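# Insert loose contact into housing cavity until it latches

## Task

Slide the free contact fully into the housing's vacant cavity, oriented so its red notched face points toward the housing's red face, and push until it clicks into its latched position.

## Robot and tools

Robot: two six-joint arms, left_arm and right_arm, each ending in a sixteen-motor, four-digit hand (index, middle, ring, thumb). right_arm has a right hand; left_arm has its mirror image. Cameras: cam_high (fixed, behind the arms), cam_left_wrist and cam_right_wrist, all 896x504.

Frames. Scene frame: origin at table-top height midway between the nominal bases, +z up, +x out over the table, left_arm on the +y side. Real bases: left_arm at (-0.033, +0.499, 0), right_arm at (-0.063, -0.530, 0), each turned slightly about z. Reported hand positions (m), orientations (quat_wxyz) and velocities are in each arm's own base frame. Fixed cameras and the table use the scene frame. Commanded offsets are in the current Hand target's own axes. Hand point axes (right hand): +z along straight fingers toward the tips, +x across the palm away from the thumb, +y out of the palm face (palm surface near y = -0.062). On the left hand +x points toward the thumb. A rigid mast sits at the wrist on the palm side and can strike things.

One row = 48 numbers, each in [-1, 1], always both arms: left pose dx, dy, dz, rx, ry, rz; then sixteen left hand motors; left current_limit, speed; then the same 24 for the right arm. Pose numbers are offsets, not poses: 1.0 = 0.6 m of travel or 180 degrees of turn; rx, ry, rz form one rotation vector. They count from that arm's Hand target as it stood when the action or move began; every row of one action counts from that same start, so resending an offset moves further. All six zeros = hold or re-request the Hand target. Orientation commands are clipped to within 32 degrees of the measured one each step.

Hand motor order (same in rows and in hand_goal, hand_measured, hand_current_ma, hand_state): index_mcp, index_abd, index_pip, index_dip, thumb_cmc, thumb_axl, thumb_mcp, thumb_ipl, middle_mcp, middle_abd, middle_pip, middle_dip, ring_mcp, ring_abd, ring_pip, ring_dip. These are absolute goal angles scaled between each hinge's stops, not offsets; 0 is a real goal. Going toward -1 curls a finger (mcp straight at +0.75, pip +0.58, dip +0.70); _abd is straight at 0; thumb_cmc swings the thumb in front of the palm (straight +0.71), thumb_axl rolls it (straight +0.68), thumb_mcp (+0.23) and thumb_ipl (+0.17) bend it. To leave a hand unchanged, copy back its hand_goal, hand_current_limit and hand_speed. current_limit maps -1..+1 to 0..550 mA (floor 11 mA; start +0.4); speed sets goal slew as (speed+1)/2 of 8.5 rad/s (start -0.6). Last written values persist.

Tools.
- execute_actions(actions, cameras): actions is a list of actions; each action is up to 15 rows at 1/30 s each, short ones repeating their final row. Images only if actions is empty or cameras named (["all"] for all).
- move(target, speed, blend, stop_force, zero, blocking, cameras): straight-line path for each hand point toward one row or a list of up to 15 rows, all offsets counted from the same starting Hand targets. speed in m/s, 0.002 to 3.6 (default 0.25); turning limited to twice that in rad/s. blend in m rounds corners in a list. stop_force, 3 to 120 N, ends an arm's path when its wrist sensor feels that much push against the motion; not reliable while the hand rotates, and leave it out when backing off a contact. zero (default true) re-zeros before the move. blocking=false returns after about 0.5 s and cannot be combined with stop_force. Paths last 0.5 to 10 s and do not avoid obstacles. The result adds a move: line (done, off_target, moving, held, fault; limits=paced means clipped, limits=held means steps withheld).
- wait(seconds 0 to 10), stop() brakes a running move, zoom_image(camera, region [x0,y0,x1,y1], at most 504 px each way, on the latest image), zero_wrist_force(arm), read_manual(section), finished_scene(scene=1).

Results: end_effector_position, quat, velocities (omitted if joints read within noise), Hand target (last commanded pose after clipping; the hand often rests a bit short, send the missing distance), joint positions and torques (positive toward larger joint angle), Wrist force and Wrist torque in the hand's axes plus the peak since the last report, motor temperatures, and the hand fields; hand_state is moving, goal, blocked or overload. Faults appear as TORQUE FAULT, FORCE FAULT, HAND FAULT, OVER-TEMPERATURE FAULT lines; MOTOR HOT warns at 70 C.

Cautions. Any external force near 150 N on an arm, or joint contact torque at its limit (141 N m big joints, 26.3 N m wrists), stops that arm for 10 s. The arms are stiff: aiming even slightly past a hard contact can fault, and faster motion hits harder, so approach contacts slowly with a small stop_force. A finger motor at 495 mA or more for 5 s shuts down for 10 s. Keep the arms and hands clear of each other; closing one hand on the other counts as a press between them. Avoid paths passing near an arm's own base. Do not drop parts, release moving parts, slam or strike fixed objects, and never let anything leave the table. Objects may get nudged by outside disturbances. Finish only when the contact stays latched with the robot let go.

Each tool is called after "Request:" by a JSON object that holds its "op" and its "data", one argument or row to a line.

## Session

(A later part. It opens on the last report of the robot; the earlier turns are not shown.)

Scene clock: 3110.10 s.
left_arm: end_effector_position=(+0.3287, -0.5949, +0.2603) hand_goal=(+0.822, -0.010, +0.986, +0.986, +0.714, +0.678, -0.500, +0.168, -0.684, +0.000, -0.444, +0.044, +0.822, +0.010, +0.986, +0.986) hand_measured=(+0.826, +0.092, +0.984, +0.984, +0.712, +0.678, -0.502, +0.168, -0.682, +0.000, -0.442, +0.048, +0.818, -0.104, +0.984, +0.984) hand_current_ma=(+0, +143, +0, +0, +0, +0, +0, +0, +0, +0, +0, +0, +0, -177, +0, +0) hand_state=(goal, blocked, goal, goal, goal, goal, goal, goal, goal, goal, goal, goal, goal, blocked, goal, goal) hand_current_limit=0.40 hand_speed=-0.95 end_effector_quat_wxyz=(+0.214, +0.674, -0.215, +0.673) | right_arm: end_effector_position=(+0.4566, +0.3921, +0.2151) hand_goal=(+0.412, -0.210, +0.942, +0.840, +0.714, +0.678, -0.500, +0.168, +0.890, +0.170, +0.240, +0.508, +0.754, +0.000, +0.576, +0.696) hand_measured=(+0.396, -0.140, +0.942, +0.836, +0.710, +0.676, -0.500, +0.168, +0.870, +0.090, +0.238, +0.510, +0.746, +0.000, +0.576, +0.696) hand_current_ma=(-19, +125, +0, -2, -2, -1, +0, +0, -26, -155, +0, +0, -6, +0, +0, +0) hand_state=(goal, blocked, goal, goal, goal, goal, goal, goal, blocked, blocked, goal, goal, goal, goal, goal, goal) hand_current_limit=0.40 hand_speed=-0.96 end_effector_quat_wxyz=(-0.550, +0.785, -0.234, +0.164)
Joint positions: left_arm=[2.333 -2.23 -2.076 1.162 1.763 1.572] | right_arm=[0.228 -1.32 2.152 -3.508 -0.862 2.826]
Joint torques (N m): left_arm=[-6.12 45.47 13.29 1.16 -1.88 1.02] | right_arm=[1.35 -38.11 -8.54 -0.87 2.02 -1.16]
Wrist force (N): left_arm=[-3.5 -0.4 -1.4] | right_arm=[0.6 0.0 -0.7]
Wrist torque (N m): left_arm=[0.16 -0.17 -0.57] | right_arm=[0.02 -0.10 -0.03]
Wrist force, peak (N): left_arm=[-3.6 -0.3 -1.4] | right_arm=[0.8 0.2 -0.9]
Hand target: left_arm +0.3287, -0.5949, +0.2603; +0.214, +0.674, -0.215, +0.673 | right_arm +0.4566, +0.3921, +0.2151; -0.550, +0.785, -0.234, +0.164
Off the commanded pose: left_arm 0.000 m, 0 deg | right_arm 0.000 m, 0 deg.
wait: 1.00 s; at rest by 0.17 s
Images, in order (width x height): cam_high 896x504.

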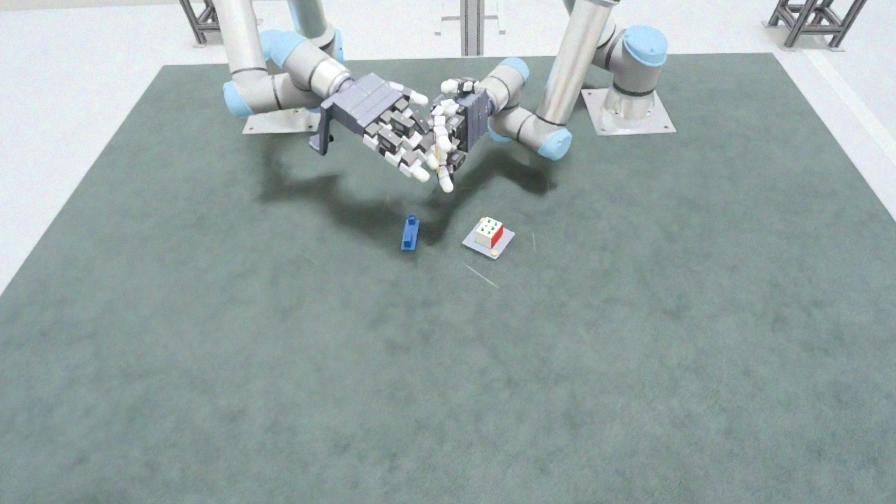

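Request:
{"op": "move", "data": {
  "target": [
    [0,0,0,0,0,0,0.822,0.2,0.986,0.986,0.714,0.678,-0.5,0.168,-0.685,0,-0.445,0.043,0.822,-0.2,0.986,0.986,0.4,-0.95,0,0,0,0,0,0,0.411,-0.21,0.9416,0.8406,0.714,0.678,-0.5,0.168,0.8904,0.17,0.2409,0.5072,0.754,0,0.576,0.696,0.4,-0.96]
  ],
  "cameras": ["cam_high","cam_left_wrist"]
}}

Request:
{"op": "zoom_image", "data": {
  "camera": "cam_high",
  "region": [400, 120, 480, 190]
}}

Request:
{"op": "zoom_image", "data": {
  "camera": "cam_left_wrist",
  "region": [430, 20, 690, 200]
}}

Scene clock: 3116.83 s.
left_arm: end_effector_position=(+0.3287, -0.5949, +0.2603) hand_goal=(+0.822, +0.200, +0.986, +0.986, +0.714, +0.678, -0.500, +0.168, -0.684, +0.000, -0.444, +0.044, +0.822, -0.200, +0.986, +0.986) hand_measured=(+0.824, +0.188, +0.984, +0.984, +0.712, +0.678, -0.502, +0.168, -0.682, +0.000, -0.442, +0.048, +0.820, -0.202, +0.984, +0.984) hand_current_ma=(+0, -2, +0, +0, +0, +0, +0, +0, +0, +0, +0, +0, +0, +0, +0, +0) hand_state=(goal, goal, goal, goal, goal, goal, goal, goal, goal, goal, goal, goal, goal, goal, goal, goal) hand_current_limit=0.40 hand_speed=-0.95 end_effector_quat_wxyz=(+0.214, +0.674, -0.215, +0.673) | right_arm: end_effector_position=(+0.4566, +0.3921, +0.2151) hand_goal=(+0.412, -0.210, +0.942, +0.840, +0.714, +0.678, -0.500, +0.168, +0.890, +0.170, +0.240, +0.508, +0.754, +0.000, +0.576, +0.696) hand_measured=(+0.396, -0.140, +0.942, +0.838, +0.710, +0.676, -0.500, +0.168, +0.870, +0.090, +0.238, +0.510, +0.746, +0.000, +0.576, +0.696) hand_current_ma=(-19, +125, +0, -1, -2, -1, +0, +0, -26, -154, +0, +0, -6, +0, +0, +0) hand_state=(goal, blocked, goal, goal, goal, goal, goal, goal, blocked, blocked, goal, goal, goal, goal, goal, goal) hand_current_limit=0.40 hand_speed=-0.96 end_effector_quat_wxyz=(-0.550, +0.785, -0.234, +0.164)
Joint positions: left_arm=[2.333 -2.23 -2.076 1.162 1.763 1.572] | right_arm=[0.228 -1.32 2.152 -3.508 -0.862 2.826]
Joint torques (N m): left_arm=[-4.57 45.4 13.36 1.03 -1.8 1.08] | right_arm=[6.07 -37.35 -8.68 -0.78 1.87 -1.19]
Wrist force (N): left_arm=[-3.4 -0.8 -1.2] | right_arm=[0.3 0.2 -0.9]
Wrist torque (N m): left_arm=[0.12 -0.20 -0.55] | right_arm=[0.05 -0.14 -0.04]
Wrist force, peak (N): left_arm=[-3.7 -0.5 -1.6] | right_arm=[0.4 0.1 -1.1]
Hand target: left_arm +0.3287, -0.5949, +0.2603; +0.214, +0.674, -0.215, +0.673 | right_arm +0.4566, +0.3921, +0.2151; -0.550, +0.785, -0.234, +0.164
Off the commanded pose: left_arm 0.000 m, 0 deg | right_arm 0.000 m, 0 deg.
move: done
camera_calibration:
cam_left_wrist: T_world_to_cam=[[0.354005, 0.509453, -0.784308, 0.361717], [-0.263053, 0.858996, 0.439236, 0.434648], [0.897487, 0.0508228, 0.438102, -0.25471], [0, 0, 0, 1]] pos_world=[0.214885, -0.544694, 0.204374]
Images, in order (width x height): cam_high 896x504, cam_left_wrist 896x504.

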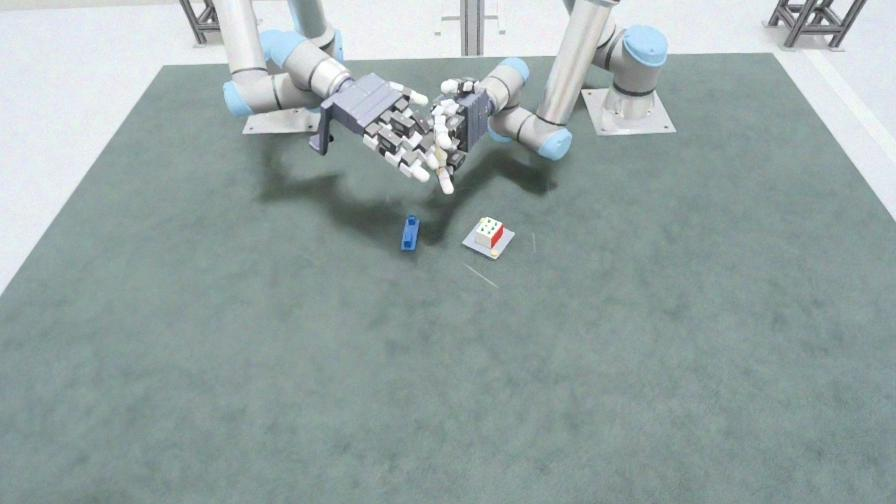

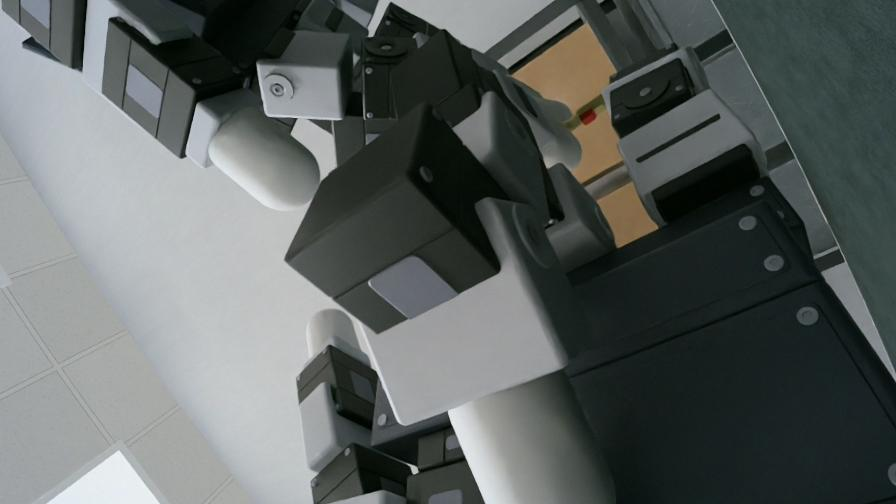

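Scaled by 6.300 from the camera's 896x504 image, which has a finer 1280x720 frame.

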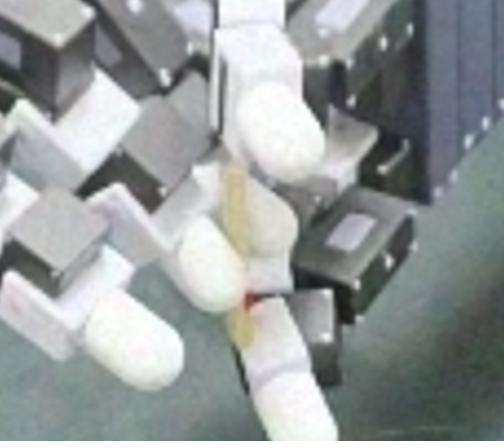

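Scaled by 1.938 from the camera's 896x504 image, which has a finer 1280x720 frame.

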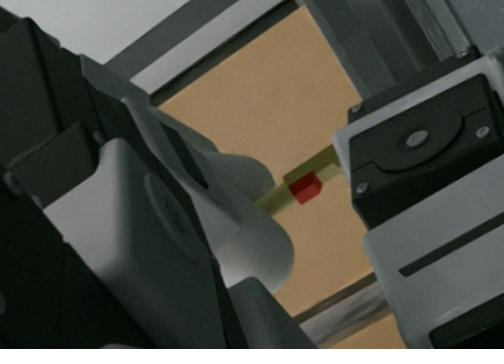

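Request:
{"op": "move", "data": {
  "target": [
    [0,0,0,0,0,0,0.822,0.2,0.986,0.986,0.714,0.678,-0.5,0.168,-0.685,0,-0.445,0.043,0.822,-0.2,0.986,0.986,0.4,-0.95,0,0,0,0,0,0,0.411,-0.28,0.9416,0.8406,0.714,0.678,-0.5,0.168,0.8904,0.23,0.2409,0.5072,0.754,0,0.576,0.696,0.4,-0.96]
  ]
}}

Request:
{"op": "wait", "data": {
  "seconds": 0.5,
  "cameras": ["cam_high","cam_left_wrist"]
}}

Request:
{"op": "zoom_image", "data": {
  "camera": "cam_high",
  "region": [400, 120, 480, 190]
}}

Request:
{"op": "zoom_image", "data": {
  "camera": "cam_left_wrist",
  "region": [430, 20, 690, 200]
}}

Scene clock: 3126.43 s.
left_arm: end_effector_position=(+0.3287, -0.5949, +0.2603) hand_goal=(+0.822, +0.200, +0.986, +0.986, +0.714, +0.678, -0.500, +0.168, -0.684, +0.000, -0.444, +0.044, +0.822, -0.200, +0.986, +0.986) hand_measured=(+0.824, +0.188, +0.984, +0.984, +0.712, +0.678, -0.502, +0.168, -0.682, +0.000, -0.442, +0.048, +0.820, -0.202, +0.984, +0.984) hand_current_ma=(+0, -2, +0, +0, +0, +0, +0, +0, +0, +0, +0, +0, +0, +0, +0, +0) hand_state=(goal, goal, goal, goal, goal, goal, goal, goal, goal, goal, goal, goal, goal, goal, goal, goal) hand_current_limit=0.40 hand_speed=-0.95 end_effector_quat_wxyz=(+0.214, +0.674, -0.215, +0.673) | right_arm: end_effector_position=(+0.4566, +0.3921, +0.2151) hand_goal=(+0.412, -0.280, +0.942, +0.840, +0.714, +0.678, -0.500, +0.168, +0.890, +0.230, +0.240, +0.508, +0.754, +0.000, +0.576, +0.696) hand_measured=(+0.396, -0.144, +0.942, +0.838, +0.710, +0.676, -0.500, +0.168, +0.870, +0.096, +0.238, +0.508, +0.746, +0.000, +0.576, +0.696) hand_current_ma=(-19, +343, +0, -1, -2, -1, +0, +0, -25, -339, -1, +0, -6, +0, +0, +0) hand_state=(goal, blocked, goal, goal, goal, goal, goal, goal, goal, blocked, goal, goal, goal, goal, goal, goal) hand_current_limit=0.40 hand_speed=-0.96 end_effector_quat_wxyz=(-0.550, +0.785, -0.234, +0.164)
Joint positions: left_arm=[2.333 -2.23 -2.076 1.162 1.763 1.572] | right_arm=[0.228 -1.32 2.152 -3.508 -0.862 2.826]
Joint torques (N m): left_arm=[-3.41 44.96 13.26 0.95 -1.7 1.12] | right_arm=[7.66 -37.95 -10.91 -0.74 1.86 -1.2]
Wrist force (N): left_arm=[-3.5 -0.9 -1.0] | right_arm=[0.3 0.0 -1.0]
Wrist torque (N m): left_arm=[0.10 -0.17 -0.56] | right_arm=[0.04 -0.14 -0.04]
Wrist force, peak (N): left_arm=[-3.7 -0.7 -1.2] | right_arm=[0.3 0.1 -1.2]
Hand target: left_arm +0.3287, -0.5949, +0.2603; +0.214, +0.674, -0.215, +0.673 | right_arm +0.4566, +0.3921, +0.2151; -0.550, +0.785, -0.234, +0.164
Off the commanded pose: left_arm 0.000 m, 0 deg | right_arm 0.000 m, 0 deg.
move: done

Scene clock: 3126.93 s.
left_arm: end_effector_position=(+0.3287, -0.5949, +0.2603) hand_goal=(+0.822, +0.200, +0.986, +0.986, +0.714, +0.678, -0.500, +0.168, -0.684, +0.000, -0.444, +0.044, +0.822, -0.200, +0.986, +0.986) hand_measured=(+0.824, +0.188, +0.984, +0.984, +0.712, +0.678, -0.502, +0.168, -0.682, +0.000, -0.442, +0.048, +0.820, -0.202, +0.984, +0.984) hand_current_ma=(+0, -2, +0, +0, +0, +0, +0, +0, +0, +0, +0, +0, +0, +0, +0, +0) hand_state=(goal, goal, goal, goal, goal, goal, goal, goal, goal, goal, goal, goal, goal, goal, goal, goal) hand_current_limit=0.40 hand_speed=-0.95 end_effector_quat_wxyz=(+0.214, +0.674, -0.215, +0.673) | right_arm: end_effector_position=(+0.4566, +0.3921, +0.2151) hand_goal=(+0.412, -0.280, +0.942, +0.840, +0.714, +0.678, -0.500, +0.168, +0.890, +0.230, +0.240, +0.508, +0.754, +0.000, +0.576, +0.696) hand_measured=(+0.396, -0.144, +0.942, +0.838, +0.710, +0.676, -0.500, +0.168, +0.870, +0.096, +0.238, +0.508, +0.746, +0.000, +0.576, +0.696) hand_current_ma=(-19, +340, +0, -1, -2, -1, +0, +0, -25, -338, -1, +0, -6, +0, +0, +0) hand_state=(goal, blocked, goal, goal, goal, goal, goal, goal, goal, blocked, goal, goal, goal, goal, goal, goal) hand_current_limit=0.40 hand_speed=-0.96 end_effector_quat_wxyz=(-0.550, +0.785, -0.234, +0.164)
Joint positions: left_arm=[2.333 -2.23 -2.076 1.162 1.763 1.572] | right_arm=[0.228 -1.32 2.152 -3.508 -0.862 2.826]
Joint torques (N m): left_arm=[-4.15 45.45 13.47 1.19 -1.64 0.96] | right_arm=[8.43 -36.33 -9.64 -0.89 2 -1.41]
Wrist force (N): left_arm=[-3.5 -0.6 -1.2] | right_arm=[0.3 0.2 -1.0]
Wrist torque (N m): left_arm=[0.14 -0.18 -0.57] | right_arm=[0.05 -0.14 -0.05]
Wrist force, peak (N): left_arm=[-3.6 -0.6 -1.2] | right_arm=[0.5 0.4 -1.1]
Hand target: left_arm +0.3287, -0.5949, +0.2603; +0.214, +0.674, -0.215, +0.673 | right_arm +0.4566, +0.3921, +0.2151; -0.550, +0.785, -0.234, +0.164
Off the commanded pose: left_arm 0.000 m, 0 deg | right_arm 0.000 m, 0 deg.
wait: 0.50 s; at rest by 0.17 s
camera_calibration:
cam_left_wrist: T_world_to_cam=[[0.354005, 0.509453, -0.784308, 0.361717], [-0.263053, 0.858996, 0.439236, 0.434648], [0.897487, 0.0508228, 0.438102, -0.25471], [0, 0, 0, 1]] pos_world=[0.214885, -0.544694, 0.204374]
Images, in order (width x height): cam_high 896x504, cam_left_wrist 896x504.

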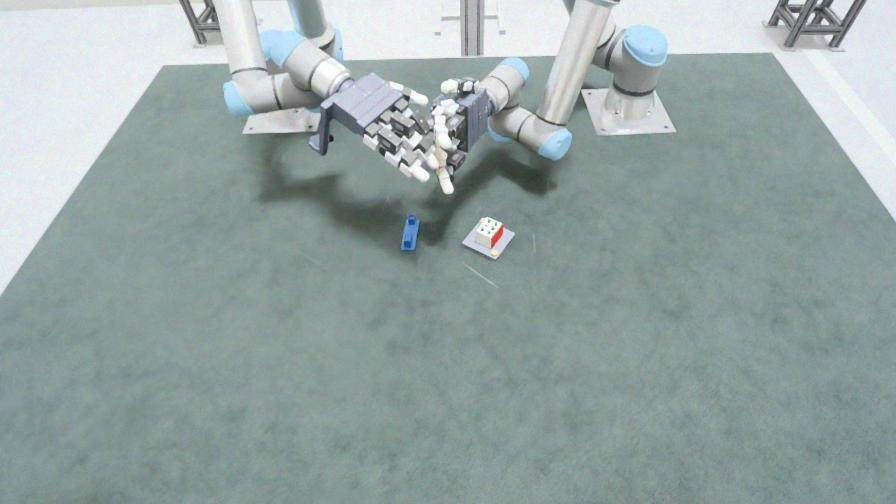

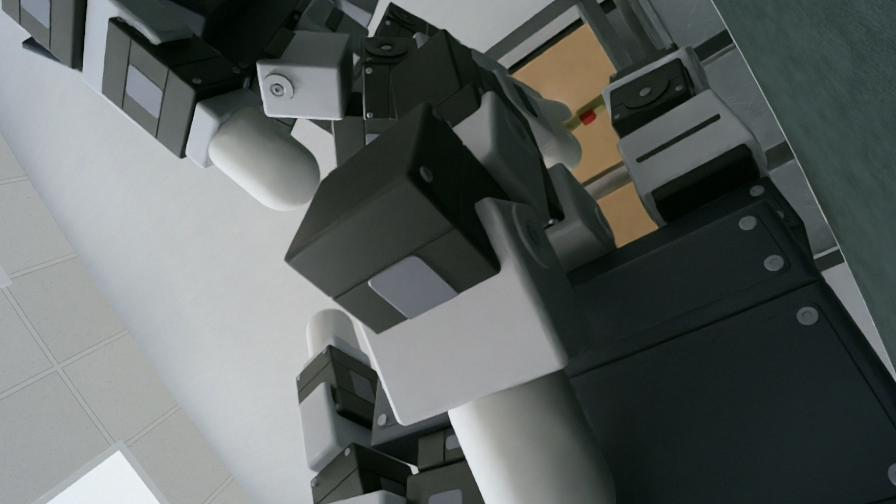

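Scaled by 6.300 from the camera's 896x504 image, which has a finer 1280x720 frame.

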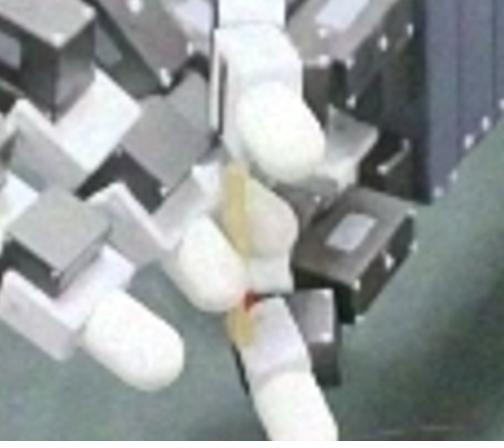

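Scaled by 1.938 from the camera's 896x504 image, which has a finer 1280x720 frame.

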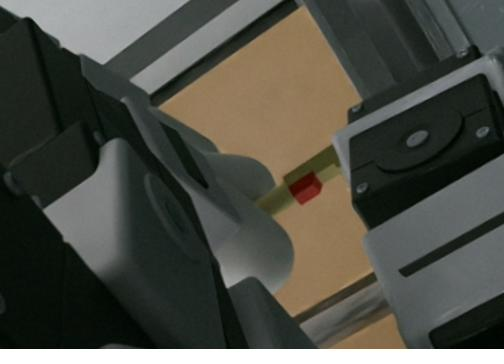

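Request:
{"op": "move", "data": {
  "target": [
    [0,0,0,0,0,0,0.822,0.25,0.986,0.986,0.714,0.678,-0.5,0.168,-0.685,0,-0.445,0.043,0.822,-0.24,0.986,0.986,0.4,-0.96,0,0,0,0,0,0,0.411,-0.28,0.9416,0.8406,0.714,0.678,-0.5,0.168,0.8904,0.23,0.2409,0.5072,0.754,0,0.576,0.696,0.4,-0.96]
  ],
  "cameras": ["cam_high","cam_left_wrist"]
}}

Request:
{"op": "zoom_image", "data": {
  "camera": "cam_high",
  "region": [400, 120, 480, 190]
}}

Request:
{"op": "zoom_image", "data": {
  "camera": "cam_left_wrist",
  "region": [430, 20, 690, 200]
}}

Scene clock: 3132.07 s.
left_arm: end_effector_position=(+0.3287, -0.5949, +0.2603) hand_goal=(+0.822, +0.250, +0.986, +0.986, +0.714, +0.678, -0.500, +0.168, -0.684, +0.000, -0.444, +0.044, +0.822, -0.240, +0.986, +0.986) hand_measured=(+0.824, +0.240, +0.984, +0.984, +0.712, +0.678, -0.502, +0.168, -0.682, +0.000, -0.442, +0.048, +0.820, -0.240, +0.984, +0.984) hand_current_ma=(+0, -2, +0, +0, +0, +0, +0, +0, +0, +0, +0, +0, +0, +0, +0, +0) hand_state=(goal, goal, goal, goal, goal, goal, goal, goal, goal, goal, goal, goal, goal, goal, goal, goal) hand_current_limit=0.40 hand_speed=-0.96 end_effector_quat_wxyz=(+0.214, +0.674, -0.215, +0.673) | right_arm: end_effector_position=(+0.4566, +0.3921, +0.2151) hand_goal=(+0.412, -0.280, +0.942, +0.840, +0.714, +0.678, -0.500, +0.168, +0.890, +0.230, +0.240, +0.508, +0.754, +0.000, +0.576, +0.696) hand_measured=(+0.396, -0.144, +0.942, +0.838, +0.710, +0.676, -0.500, +0.168, +0.870, +0.096, +0.238, +0.508, +0.746, +0.000, +0.576, +0.696) hand_current_ma=(-19, +340, +0, -1, -2, -1, +0, +0, -25, -338, -1, +0, -6, +0, +0, +0) hand_state=(goal, blocked, goal, goal, goal, goal, goal, goal, goal, blocked, goal, goal, goal, goal, goal, goal) hand_current_limit=0.40 hand_speed=-0.96 end_effector_quat_wxyz=(-0.550, +0.785, -0.234, +0.164)
Joint positions: left_arm=[2.333 -2.23 -2.076 1.162 1.763 1.572] | right_arm=[0.228 -1.32 2.152 -3.508 -0.862 2.826]
Joint torques (N m): left_arm=[-3.68 45.5 13.81 1.2 -1.66 0.94] | right_arm=[9.46 -36.47 -9.47 -0.79 2 -1.2]
Wrist force (N): left_arm=[-3.3 -0.7 -1.0] | right_arm=[0.2 0.1 -0.8]
Wrist torque (N m): left_arm=[0.11 -0.19 -0.55] | right_arm=[0.01 -0.13 -0.05]
Wrist force, peak (N): left_arm=[-3.7 -0.6 -1.3] | right_arm=[0.4 0.2 -1.2]
Hand target: left_arm +0.3287, -0.5949, +0.2603; +0.214, +0.674, -0.215, +0.673 | right_arm +0.4566, +0.3921, +0.2151; -0.550, +0.785, -0.234, +0.164
Off the commanded pose: left_arm 0.000 m, 0 deg | right_arm 0.000 m, 0 deg.
move: done
camera_calibration:
cam_left_wrist: T_world_to_cam=[[0.354005, 0.509453, -0.784308, 0.361717], [-0.263053, 0.858996, 0.439236, 0.434648], [0.897487, 0.0508228, 0.438102, -0.25471], [0, 0, 0, 1]] pos_world=[0.214885, -0.544694, 0.204374]
Images, in order (width x height): cam_high 896x504, cam_left_wrist 896x504.

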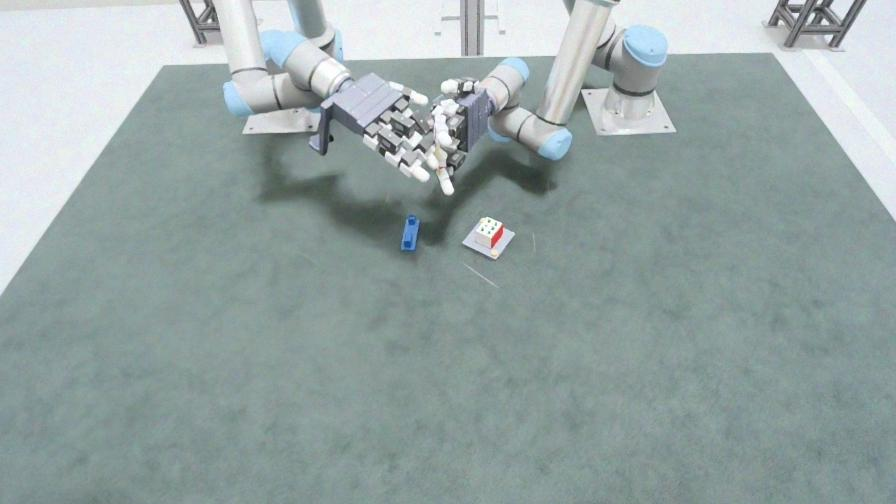

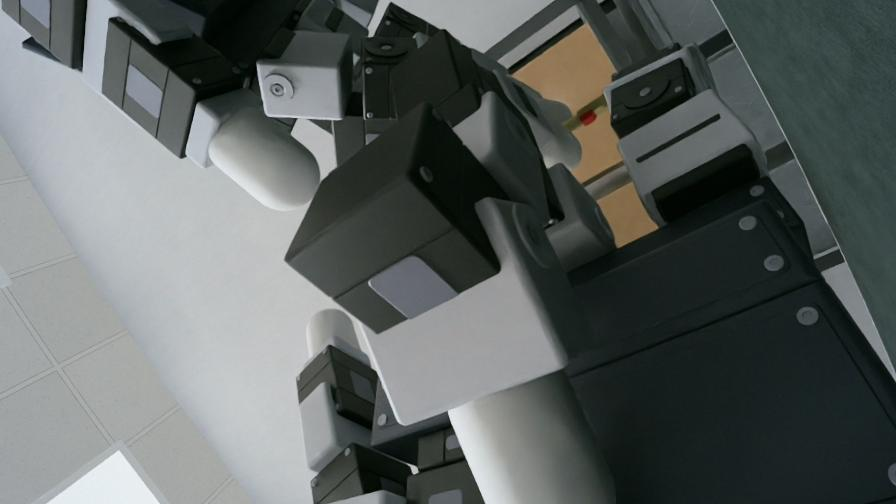

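Scaled by 6.300 from the camera's 896x504 image, which has a finer 1280x720 frame.

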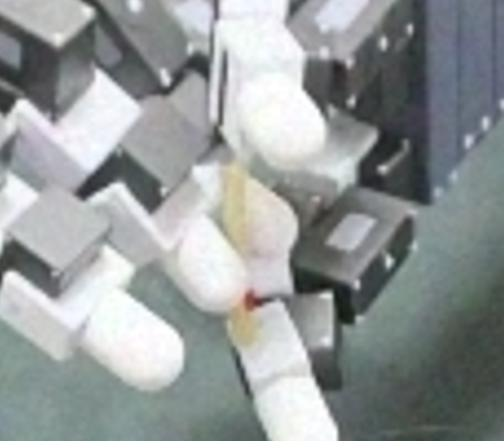

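Scaled by 1.938 from the camera's 896x504 image, which has a finer 1280x720 frame.

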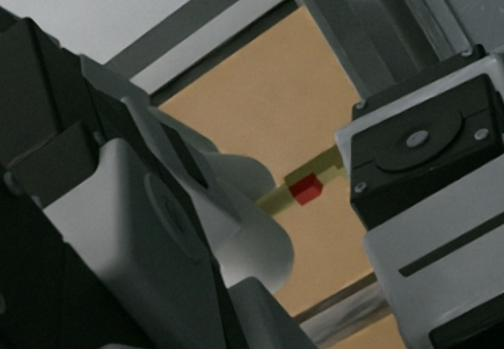

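Request:
{"op": "move", "data": {
  "target": [
    [0,0,0,0,0,0,0.822,0.32,0.986,0.986,0.714,0.678,-0.5,0.168,-0.685,0,-0.445,0.043,0.822,-0.34,0.986,0.986,0.4,-0.93,0,0,0,0,0,0,0.411,-0.28,0.9416,0.8406,0.714,0.678,-0.5,0.168,0.8904,0.23,0.2409,0.5072,0.754,0,0.576,0.696,0.4,-0.96],
    [0,0,0,0,0,0,0.822,0.32,0.986,0.986,0.714,0.678,-0.5,0.168,-0.685,0,-0.445,0.043,0.822,-0.34,0.986,0.986,0.4,-0.93,0.02666,0.00684,-0.01881,0,0,0,0.411,-0.28,0.9416,0.8406,0.714,0.678,-0.5,0.168,0.8904,0.23,0.2409,0.5072,0.754,0,0.576,0.696,0.4,-0.96]
  ],
  "cameras": ["cam_high","cam_left_wrist"],
  "speed": 0.02
}}

Request:
{"op": "zoom_image", "data": {
  "camera": "cam_high",
  "region": [400, 120, 480, 190]
}}

Request:
{"op": "zoom_image", "data": {
  "camera": "cam_left_wrist",
  "region": [430, 20, 690, 200]
}}

Scene clock: 3154.17 s.
left_arm: end_effector_position=(+0.3287, -0.5949, +0.2603) hand_goal=(+0.822, +0.320, +0.986, +0.986, +0.714, +0.678, -0.500, +0.168, -0.684, +0.000, -0.444, +0.044, +0.822, -0.340, +0.986, +0.986) hand_measured=(+0.824, +0.310, +0.984, +0.984, +0.712, +0.678, -0.502, +0.168, -0.682, +0.000, -0.442, +0.048, +0.820, -0.340, +0.984, +0.984) hand_current_ma=(+0, -2, +0, +0, +0, +0, +0, +0, +0, +0, +0, +0, +0, +0, +0, +0) hand_state=(goal, goal, goal, goal, goal, goal, goal, goal, goal, goal, goal, goal, goal, goal, goal, goal) hand_current_limit=0.40 hand_speed=-0.93 end_effector_quat_wxyz=(+0.214, +0.674, -0.215, +0.673) | right_arm: end_effector_position=(+0.4634, +0.3732, +0.2151) hand_goal=(+0.412, -0.280, +0.942, +0.840, +0.714, +0.678, -0.500, +0.168, +0.890, +0.230, +0.240, +0.508, +0.754, +0.000, +0.576, +0.696) hand_measured=(+0.396, -0.144, +0.942, +0.838, +0.710, +0.676, -0.500, +0.168, +0.870, +0.096, +0.238, +0.508, +0.746, +0.000, +0.576, +0.696) hand_current_ma=(-19, +340, +0, -1, -2, -1, +0, +0, -25, -338, -1, +0, -6, +0, +0, +0) hand_state=(goal, blocked, goal, goal, goal, goal, goal, goal, goal, blocked, goal, goal, goal, goal, goal, goal) hand_current_limit=0.40 hand_speed=-0.96 end_effector_quat_wxyz=(-0.550, +0.785, -0.234, +0.164)
Joint positions: left_arm=[2.333 -2.23 -2.076 1.162 1.763 1.572] | right_arm=[0.179 -1.332 2.166 -3.489 -0.819 2.796]
Joint torques (N m): left_arm=[-3.2 44 13.92 1.07 -1.63 1.28] | right_arm=[8.65 -31.6 -16.38 -2.1 -0.87 0.63]
Wrist force (N): left_arm=[-3.3 -0.7 -0.9] | right_arm=[0.2 0.3 -0.8]
Wrist torque (N m): left_arm=[0.11 -0.19 -0.55] | right_arm=[0.04 -0.14 0.05]
Wrist force, peak (N): left_arm=[-3.7 -0.7 -1.2] | right_arm=[0.3 0.4 -1.1]
Hand target: left_arm +0.3287, -0.5949, +0.2603; +0.214, +0.674, -0.215, +0.673 | right_arm +0.4634, +0.3733, +0.2151; -0.550, +0.785, -0.234, +0.164
Off the commanded pose: left_arm 0.000 m, 0 deg | right_arm 0.000 m, 0 deg.
move: done
camera_calibration:
cam_left_wrist: T_world_to_cam=[[0.354005, 0.509453, -0.784308, 0.361717], [-0.263053, 0.858996, 0.439236, 0.434648], [0.897487, 0.0508228, 0.438102, -0.25471], [0, 0, 0, 1]] pos_world=[0.214885, -0.544694, 0.204374]
Images, in order (width x height): cam_high 896x504, cam_left_wrist 896x504.

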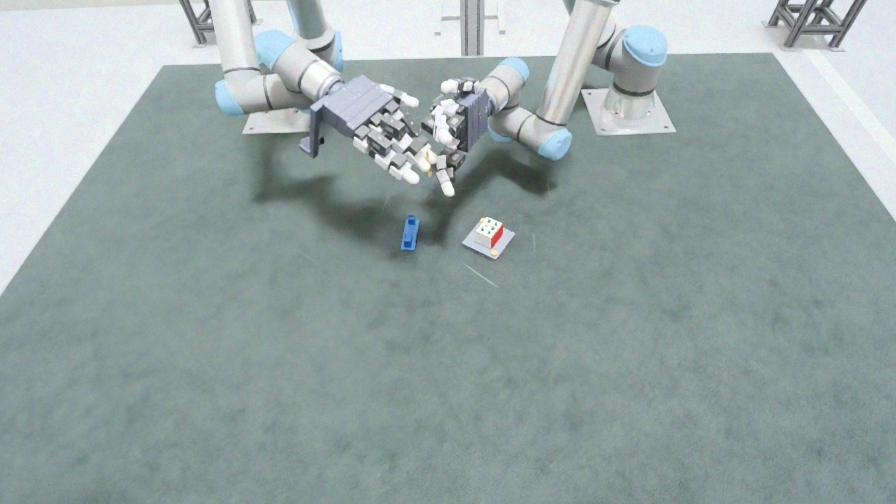

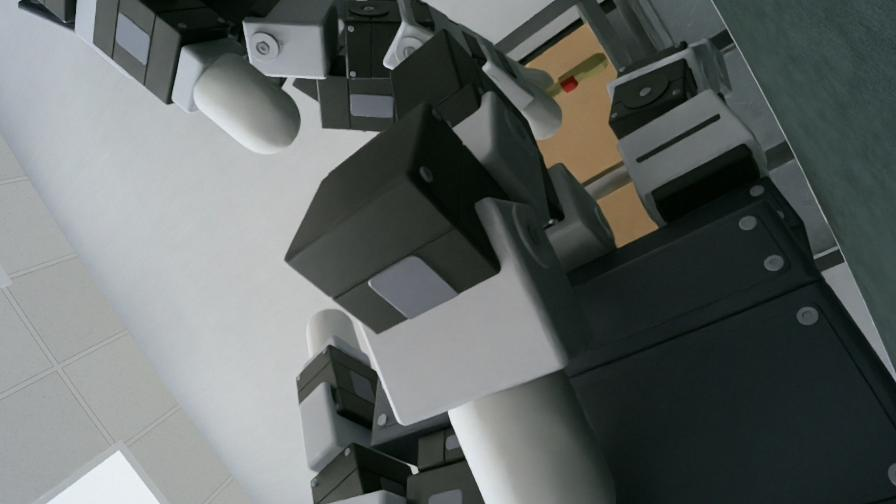

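Scaled by 6.300 from the camera's 896x504 image, which has a finer 1280x720 frame.

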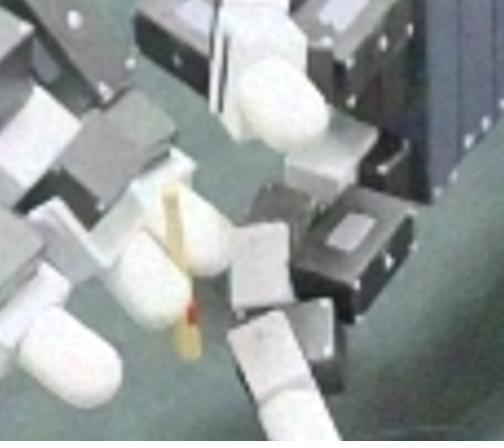

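Scaled by 1.938 from the camera's 896x504 image, which has a finer 1280x720 frame.

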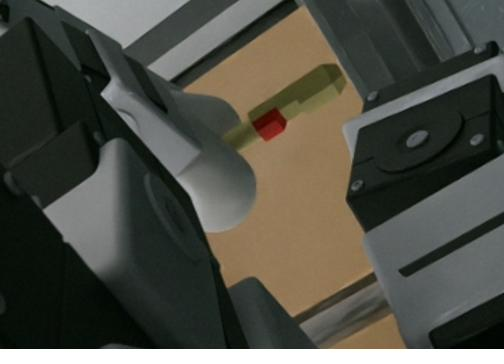

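Request:
{"op": "move", "data": {
  "target": [
    [0,0,0,0,0,0,0.822,0.32,0.986,0.986,0.714,0.678,-0.5,0.168,-0.685,0,-0.445,0.043,0.822,-0.34,0.986,0.986,0.4,-0.93,0.015,0.0684,-0.1879,0,0,0,0.411,-0.28,0.9416,0.8406,0.714,0.678,-0.5,0.168,0.8904,0.23,0.2409,0.5072,0.754,0,0.576,0.696,0.4,-0.96]
  ],
  "cameras": ["cam_high","cam_left_wrist"],
  "speed": 0.04
}}

Request:
{"op": "zoom_image", "data": {
  "camera": "cam_high",
  "region": [330, 80, 470, 200]
}}

Scene clock: 3177.13 s.
left_arm: end_effector_position=(+0.3287, -0.5949, +0.2603) hand_goal=(+0.822, +0.320, +0.986, +0.986, +0.714, +0.678, -0.500, +0.168, -0.684, +0.000, -0.444, +0.044, +0.822, -0.340, +0.986, +0.986) hand_measured=(+0.824, +0.310, +0.984, +0.984, +0.712, +0.678, -0.502, +0.168, -0.682, +0.000, -0.442, +0.048, +0.820, -0.340, +0.984, +0.984) hand_current_ma=(+0, -2, +0, +0, +0, +0, +0, +0, +0, +0, +0, +0, +0, +0, +0, +0) hand_state=(goal, goal, goal, goal, goal, goal, goal, goal, goal, goal, goal, goal, goal, goal, goal, goal) hand_current_limit=0.40 hand_speed=-0.93 end_effector_quat_wxyz=(+0.214, +0.674, -0.215, +0.673) | right_arm: end_effector_position=(+0.4053, +0.2680, +0.2150) hand_goal=(+0.412, -0.280, +0.942, +0.840, +0.714, +0.678, -0.500, +0.168, +0.890, +0.230, +0.240, +0.508, +0.754, +0.000, +0.576, +0.696) hand_measured=(+0.396, -0.144, +0.942, +0.838, +0.710, +0.676, -0.500, +0.168, +0.870, +0.096, +0.238, +0.508, +0.746, +0.000, +0.576, +0.696) hand_current_ma=(-19, +340, +0, -1, -2, -1, +0, +0, -24, -338, -1, +0, -6, +0, +0, +0) hand_state=(goal, blocked, goal, goal, goal, goal, goal, goal, goal, blocked, goal, goal, goal, goal, goal, goal) hand_current_limit=0.40 hand_speed=-0.96 end_effector_quat_wxyz=(-0.550, +0.785, -0.234, +0.164)
Joint positions: left_arm=[2.333 -2.23 -2.076 1.162 1.763 1.572] | right_arm=[-0.108 -1.606 2.445 -3.306 -0.578 2.551]
Joint torques (N m): left_arm=[-1.33 43.07 13.23 1.09 -1.66 0.95] | right_arm=[8.01 -5.82 -19.29 -3.89 -0.89 1.6]
Wrist force (N): left_arm=[-3.5 -0.6 -0.9] | right_arm=[0.2 0.0 -0.8]
Wrist torque (N m): left_arm=[0.12 -0.16 -0.56] | right_arm=[-0.01 -0.14 -0.04]
Wrist force, peak (N): left_arm=[-3.8 -0.6 -1.2] | right_arm=[0.2 0.4 -1.2]
Hand target: left_arm +0.3287, -0.5949, +0.2603; +0.214, +0.674, -0.215, +0.673 | right_arm +0.4053, +0.2680, +0.2150; -0.550, +0.785, -0.234, +0.164
Off the commanded pose: left_arm 0.000 m, 0 deg | right_arm 0.000 m, 0 deg.
move: done
camera_calibration:
cam_left_wrist: T_world_to_cam=[[0.354005, 0.509453, -0.784308, 0.361717], [-0.263053, 0.858996, 0.439236, 0.434648], [0.897487, 0.0508228, 0.438102, -0.25471], [0, 0, 0, 1]] pos_world=[0.214885, -0.544694, 0.204374]
Images, in order (width x height): cam_high 896x504, cam_left_wrist 896x504.

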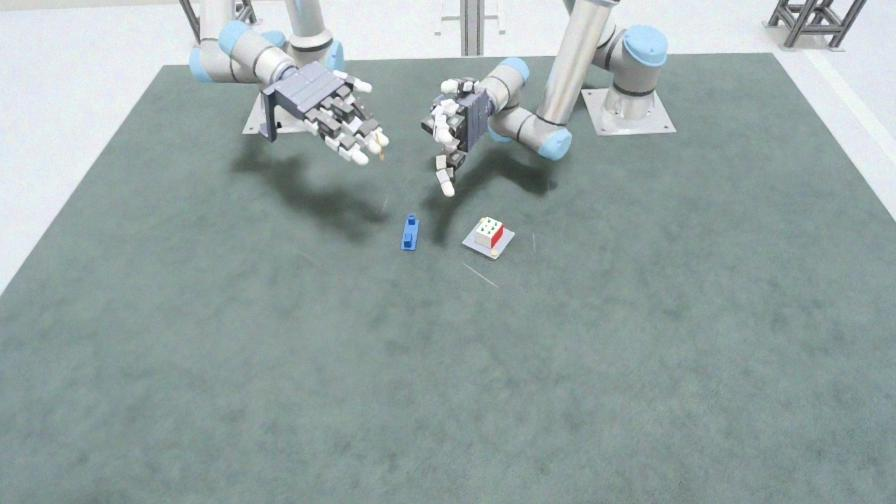

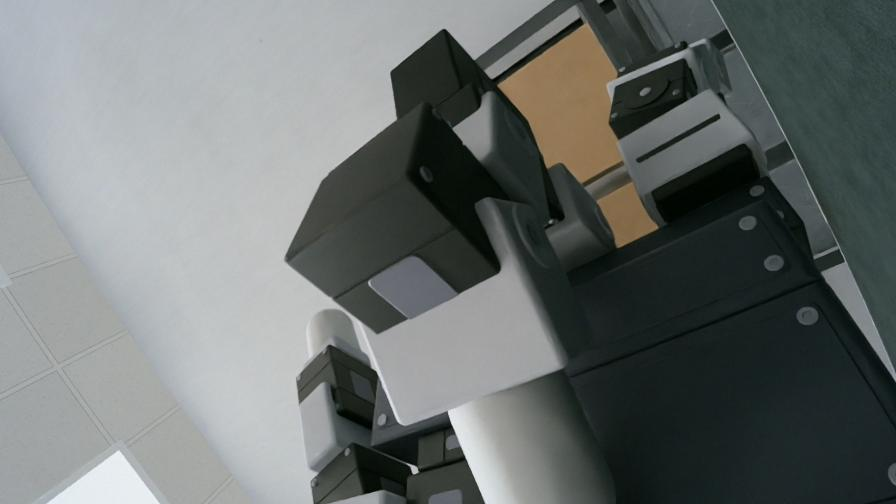

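Scaled by 3.600 from the camera's 896x504 image, which has a finer 1280x720 frame.

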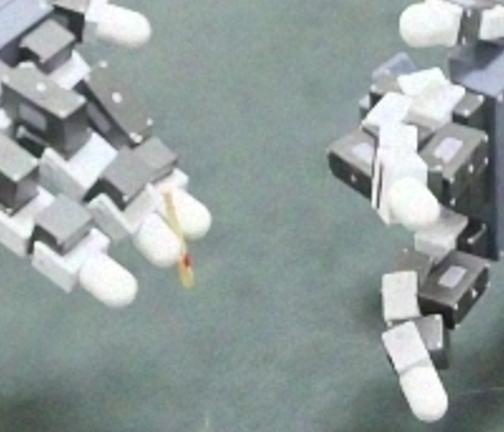

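Request:
{"op": "move", "data": {
  "target": [
    [0.0667,-0.212,-0.1325,0,0,0,0.822,0.32,0.986,0.986,0.714,0.678,-0.5,0.168,-0.685,0,-0.445,0.043,0.822,-0.34,0.986,0.986,0.4,-0.7,0,0,0,0,0,0,0.411,-0.28,0.9416,0.8406,0.714,0.678,-0.5,0.168,0.8904,0.23,0.2409,0.5072,0.754,0,0.576,0.696,0.4,-0.96],
    [-0.1587,-0.6615,-0.1825,-0.2842,-0.3156,0.4173,0.822,0.0,0.986,0.986,0.714,0.678,-0.5,0.168,-0.685,0,-0.445,0.043,0.822,0.0,0.986,0.986,0.4,-0.7,0,0,0,0,0,0,0.411,-0.28,0.9416,0.8406,0.714,0.678,-0.5,0.168,0.8904,0.23,0.2409,0.5072,0.754,0,0.576,0.696,0.4,-0.96]
  ],
  "cameras": ["cam_high","cam_left_wrist"],
  "speed": 0.2
}}

Scene clock: 3197.53 s.
left_arm: end_effector_position=(+0.4688, -0.2076, +0.1657) hand_goal=(+0.822, +0.000, +0.986, +0.986, +0.714, +0.678, -0.500, +0.168, -0.684, +0.000, -0.444, +0.044, +0.822, +0.000, +0.986, +0.986) hand_measured=(+0.818, +0.004, +0.984, +0.984, +0.712, +0.678, -0.502, +0.168, -0.678, +0.000, -0.442, +0.046, +0.818, -0.004, +0.984, +0.984) hand_current_ma=(-1, +0, +0, +0, +0, +0, +0, +0, +1, +0, +0, +0, -1, +0, +0, +0) hand_state=(goal, goal, goal, goal, goal, goal, goal, goal, goal, goal, goal, goal, goal, goal, goal, goal) hand_current_limit=0.40 hand_speed=-0.70 end_effector_quat_wxyz=(+0.085, -0.484, +0.858, -0.150) | right_arm: end_effector_position=(+0.4053, +0.2680, +0.2150) hand_goal=(+0.412, -0.280, +0.942, +0.840, +0.714, +0.678, -0.500, +0.168, +0.890, +0.230, +0.240, +0.508, +0.754, +0.000, +0.576, +0.696) hand_measured=(+0.396, -0.144, +0.942, +0.838, +0.710, +0.676, -0.500, +0.168, +0.870, +0.096, +0.238, +0.508, +0.746, +0.000, +0.576, +0.696) hand_current_ma=(-19, +340, +0, -1, -2, -1, +0, +0, -24, -338, -1, +0, -6, +0, +0, +0) hand_state=(goal, blocked, goal, goal, goal, goal, goal, goal, goal, blocked, goal, goal, goal, goal, goal, goal) hand_current_limit=0.40 hand_speed=-0.96 end_effector_quat_wxyz=(-0.550, +0.785, -0.234, +0.164)
Joint positions: left_arm=[3.027 -1.736 -1.948 -0.71 1.43 3.549] | right_arm=[-0.108 -1.605 2.445 -3.306 -0.578 2.551]
Joint torques (N m): left_arm=[11.07 39.24 11.12 4.56 1.81 1.69] | right_arm=[8.47 -7.07 -20.26 -3.85 -0.73 1.5]
Wrist force (N): left_arm=[-1.1 -1.1 0.2] | right_arm=[0.2 0.1 -0.7]
Wrist torque (N m): left_arm=[-0.31 -0.10 -0.13] | right_arm=[-0.01 -0.14 -0.04]
Wrist force, peak (N): left_arm=[-4.0 0.0 -1.1] | right_arm=[0.3 0.2 -1.0]
Hand target: left_arm +0.4688, -0.2076, +0.1657; +0.085, -0.484, +0.858, -0.150 | right_arm +0.4053, +0.2680, +0.2150; -0.550, +0.785, -0.234, +0.164
Off the commanded pose: left_arm 0.000 m, 0 deg | right_arm 0.000 m, 0 deg.
move: done
camera_calibration:
cam_left_wrist: T_world_to_cam=[[0.903129, 0.37109, 0.215986, -0.411259], [0.00772137, -0.516985, 0.855959, -0.301327], [0.4293, -0.771374, -0.46977, -0.159539], [0, 0, 0, 1]] pos_world=[0.442237, -0.126231, 0.271803]
Images, in order (width x height): cam_high 896x504, cam_left_wrist 896x504.

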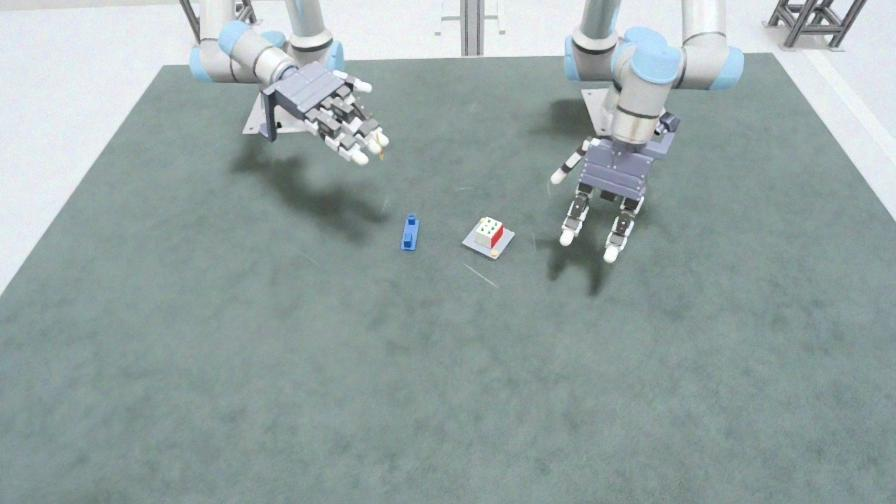

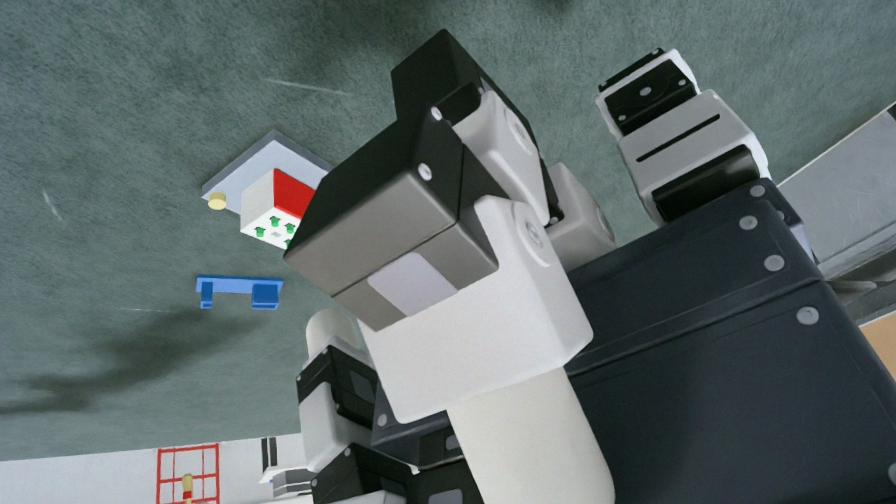

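Request:
{"op": "move", "data": {
  "target": [
    [0,0,0,0,0,0,-0.685,0.0,-0.445,0.043,0.714,0.678,-0.5,0.168,-0.685,0,-0.445,0.043,-0.685,0.0,-0.445,0.043,0.4,-0.6,0,0,0,0,0,0,0.411,-0.28,0.9416,0.8406,-0.571,0.678,0.23,0.168,0.8904,0.23,0.2409,0.5072,0.754,0,0.576,0.696,0.4,-0.7]
  ],
  "cameras": ["cam_high","cam_left_wrist"]
}}

Request:
{"op": "zoom_image", "data": {
  "camera": "cam_high",
  "region": [350, 110, 410, 170]
}}

Request:
{"op": "zoom_image", "data": {
  "camera": "cam_left_wrist",
  "region": [140, 100, 440, 330]
}}

Scene clock: 3205.13 s.
left_arm: end_effector_position=(+0.4688, -0.2076, +0.1657) hand_goal=(-0.684, +0.000, -0.444, +0.044, +0.714, +0.678, -0.500, +0.168, -0.684, +0.000, -0.444, +0.044, -0.684, +0.000, -0.444, +0.044) hand_measured=(-0.668, +0.004, -0.438, +0.046, +0.712, +0.678, -0.502, +0.168, -0.678, +0.000, -0.442, +0.046, -0.666, -0.004, -0.440, +0.046) hand_current_ma=(+8, +0, +1, +0, +0, +0, +0, +0, +1, +0, +0, +0, +10, +0, +1, +0) hand_state=(goal, goal, goal, goal, goal, goal, goal, goal, goal, goal, goal, goal, goal, goal, goal, goal) hand_current_limit=0.40 hand_speed=-0.60 end_effector_quat_wxyz=(+0.085, -0.484, +0.858, -0.150) | right_arm: end_effector_position=(+0.4053, +0.2680, +0.2150) hand_goal=(+0.412, -0.280, +0.942, +0.840, -0.570, +0.678, +0.230, +0.168, +0.890, +0.230, +0.240, +0.508, +0.754, +0.000, +0.576, +0.696) hand_measured=(+0.396, -0.144, +0.942, +0.838, -0.568, +0.676, +0.226, +0.168, +0.870, +0.096, +0.238, +0.508, +0.746, +0.000, +0.576, +0.696) hand_current_ma=(-19, +340, +0, -1, +1, -1, -3, +0, -24, -338, -1, +0, -6, +0, +0, +0) hand_state=(goal, blocked, goal, goal, goal, goal, goal, goal, goal, blocked, goal, goal, goal, goal, goal, goal) hand_current_limit=0.40 hand_speed=-0.70 end_effector_quat_wxyz=(-0.550, +0.785, -0.234, +0.164)
Joint positions: left_arm=[3.027 -1.736 -1.948 -0.71 1.43 3.549] | right_arm=[-0.108 -1.605 2.445 -3.306 -0.578 2.551]
Joint torques (N m): left_arm=[10.3 36.14 11.31 2.04 1.7 1.56] | right_arm=[7.43 -8.11 -18.04 -3.71 -0.84 1.29]
Wrist force (N): left_arm=[-0.8 -1.2 0.2] | right_arm=[0.0 0.0 -0.9]
Wrist torque (N m): left_arm=[-0.14 -0.13 -0.11] | right_arm=[0.05 -0.12 -0.03]
Wrist force, peak (N): left_arm=[-1.1 -1.8 0.2] | right_arm=[0.1 0.0 -1.0]
Hand target: left_arm +0.4688, -0.2076, +0.1657; +0.085, -0.484, +0.858, -0.150 | right_arm +0.4053, +0.2680, +0.2150; -0.550, +0.785, -0.234, +0.164
Off the commanded pose: left_arm 0.000 m, 0 deg | right_arm 0.000 m, 0 deg.
move: done
camera_calibration:
cam_left_wrist: T_world_to_cam=[[0.903129, 0.37109, 0.215986, -0.411259], [0.00772137, -0.516985, 0.855959, -0.301327], [0.4293, -0.771374, -0.46977, -0.159539], [0, 0, 0, 1]] pos_world=[0.442237, -0.126231, 0.271803]
Images, in order (width x height): cam_high 896x504, cam_left_wrist 896x504.

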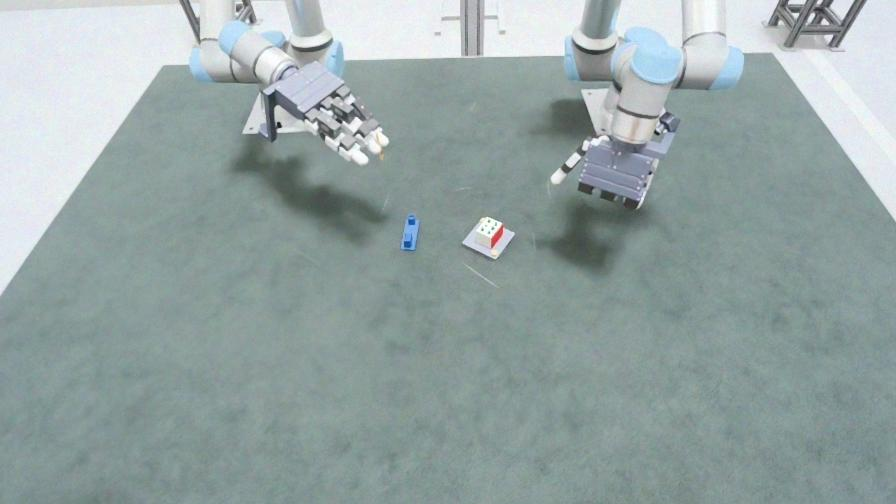

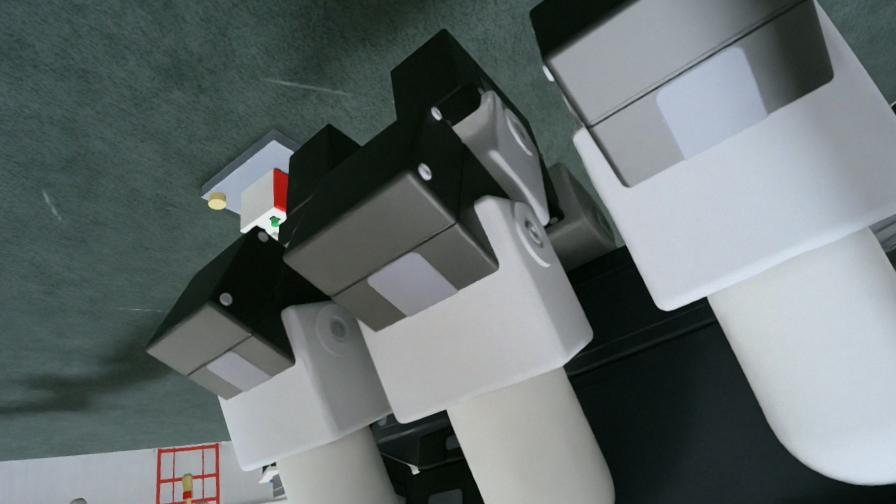

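Scaled by 8.400 from the camera's 896x504 image, which has a finer 1280x720 frame.

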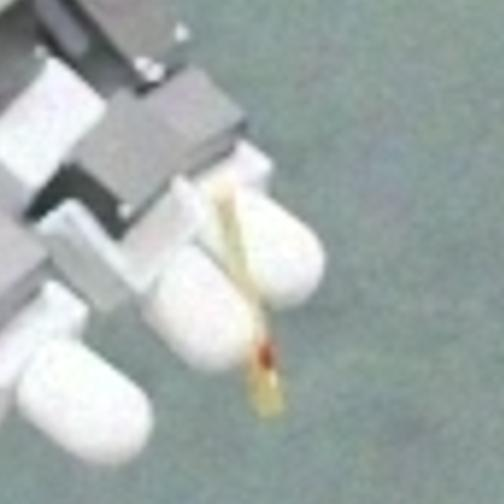

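Scaled by 1.680 from the camera's 896x504 image, which has a finer 1280x720 frame.

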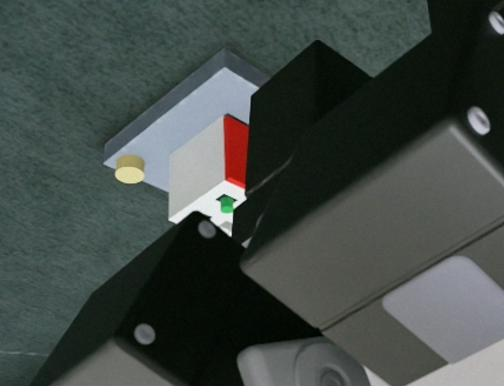

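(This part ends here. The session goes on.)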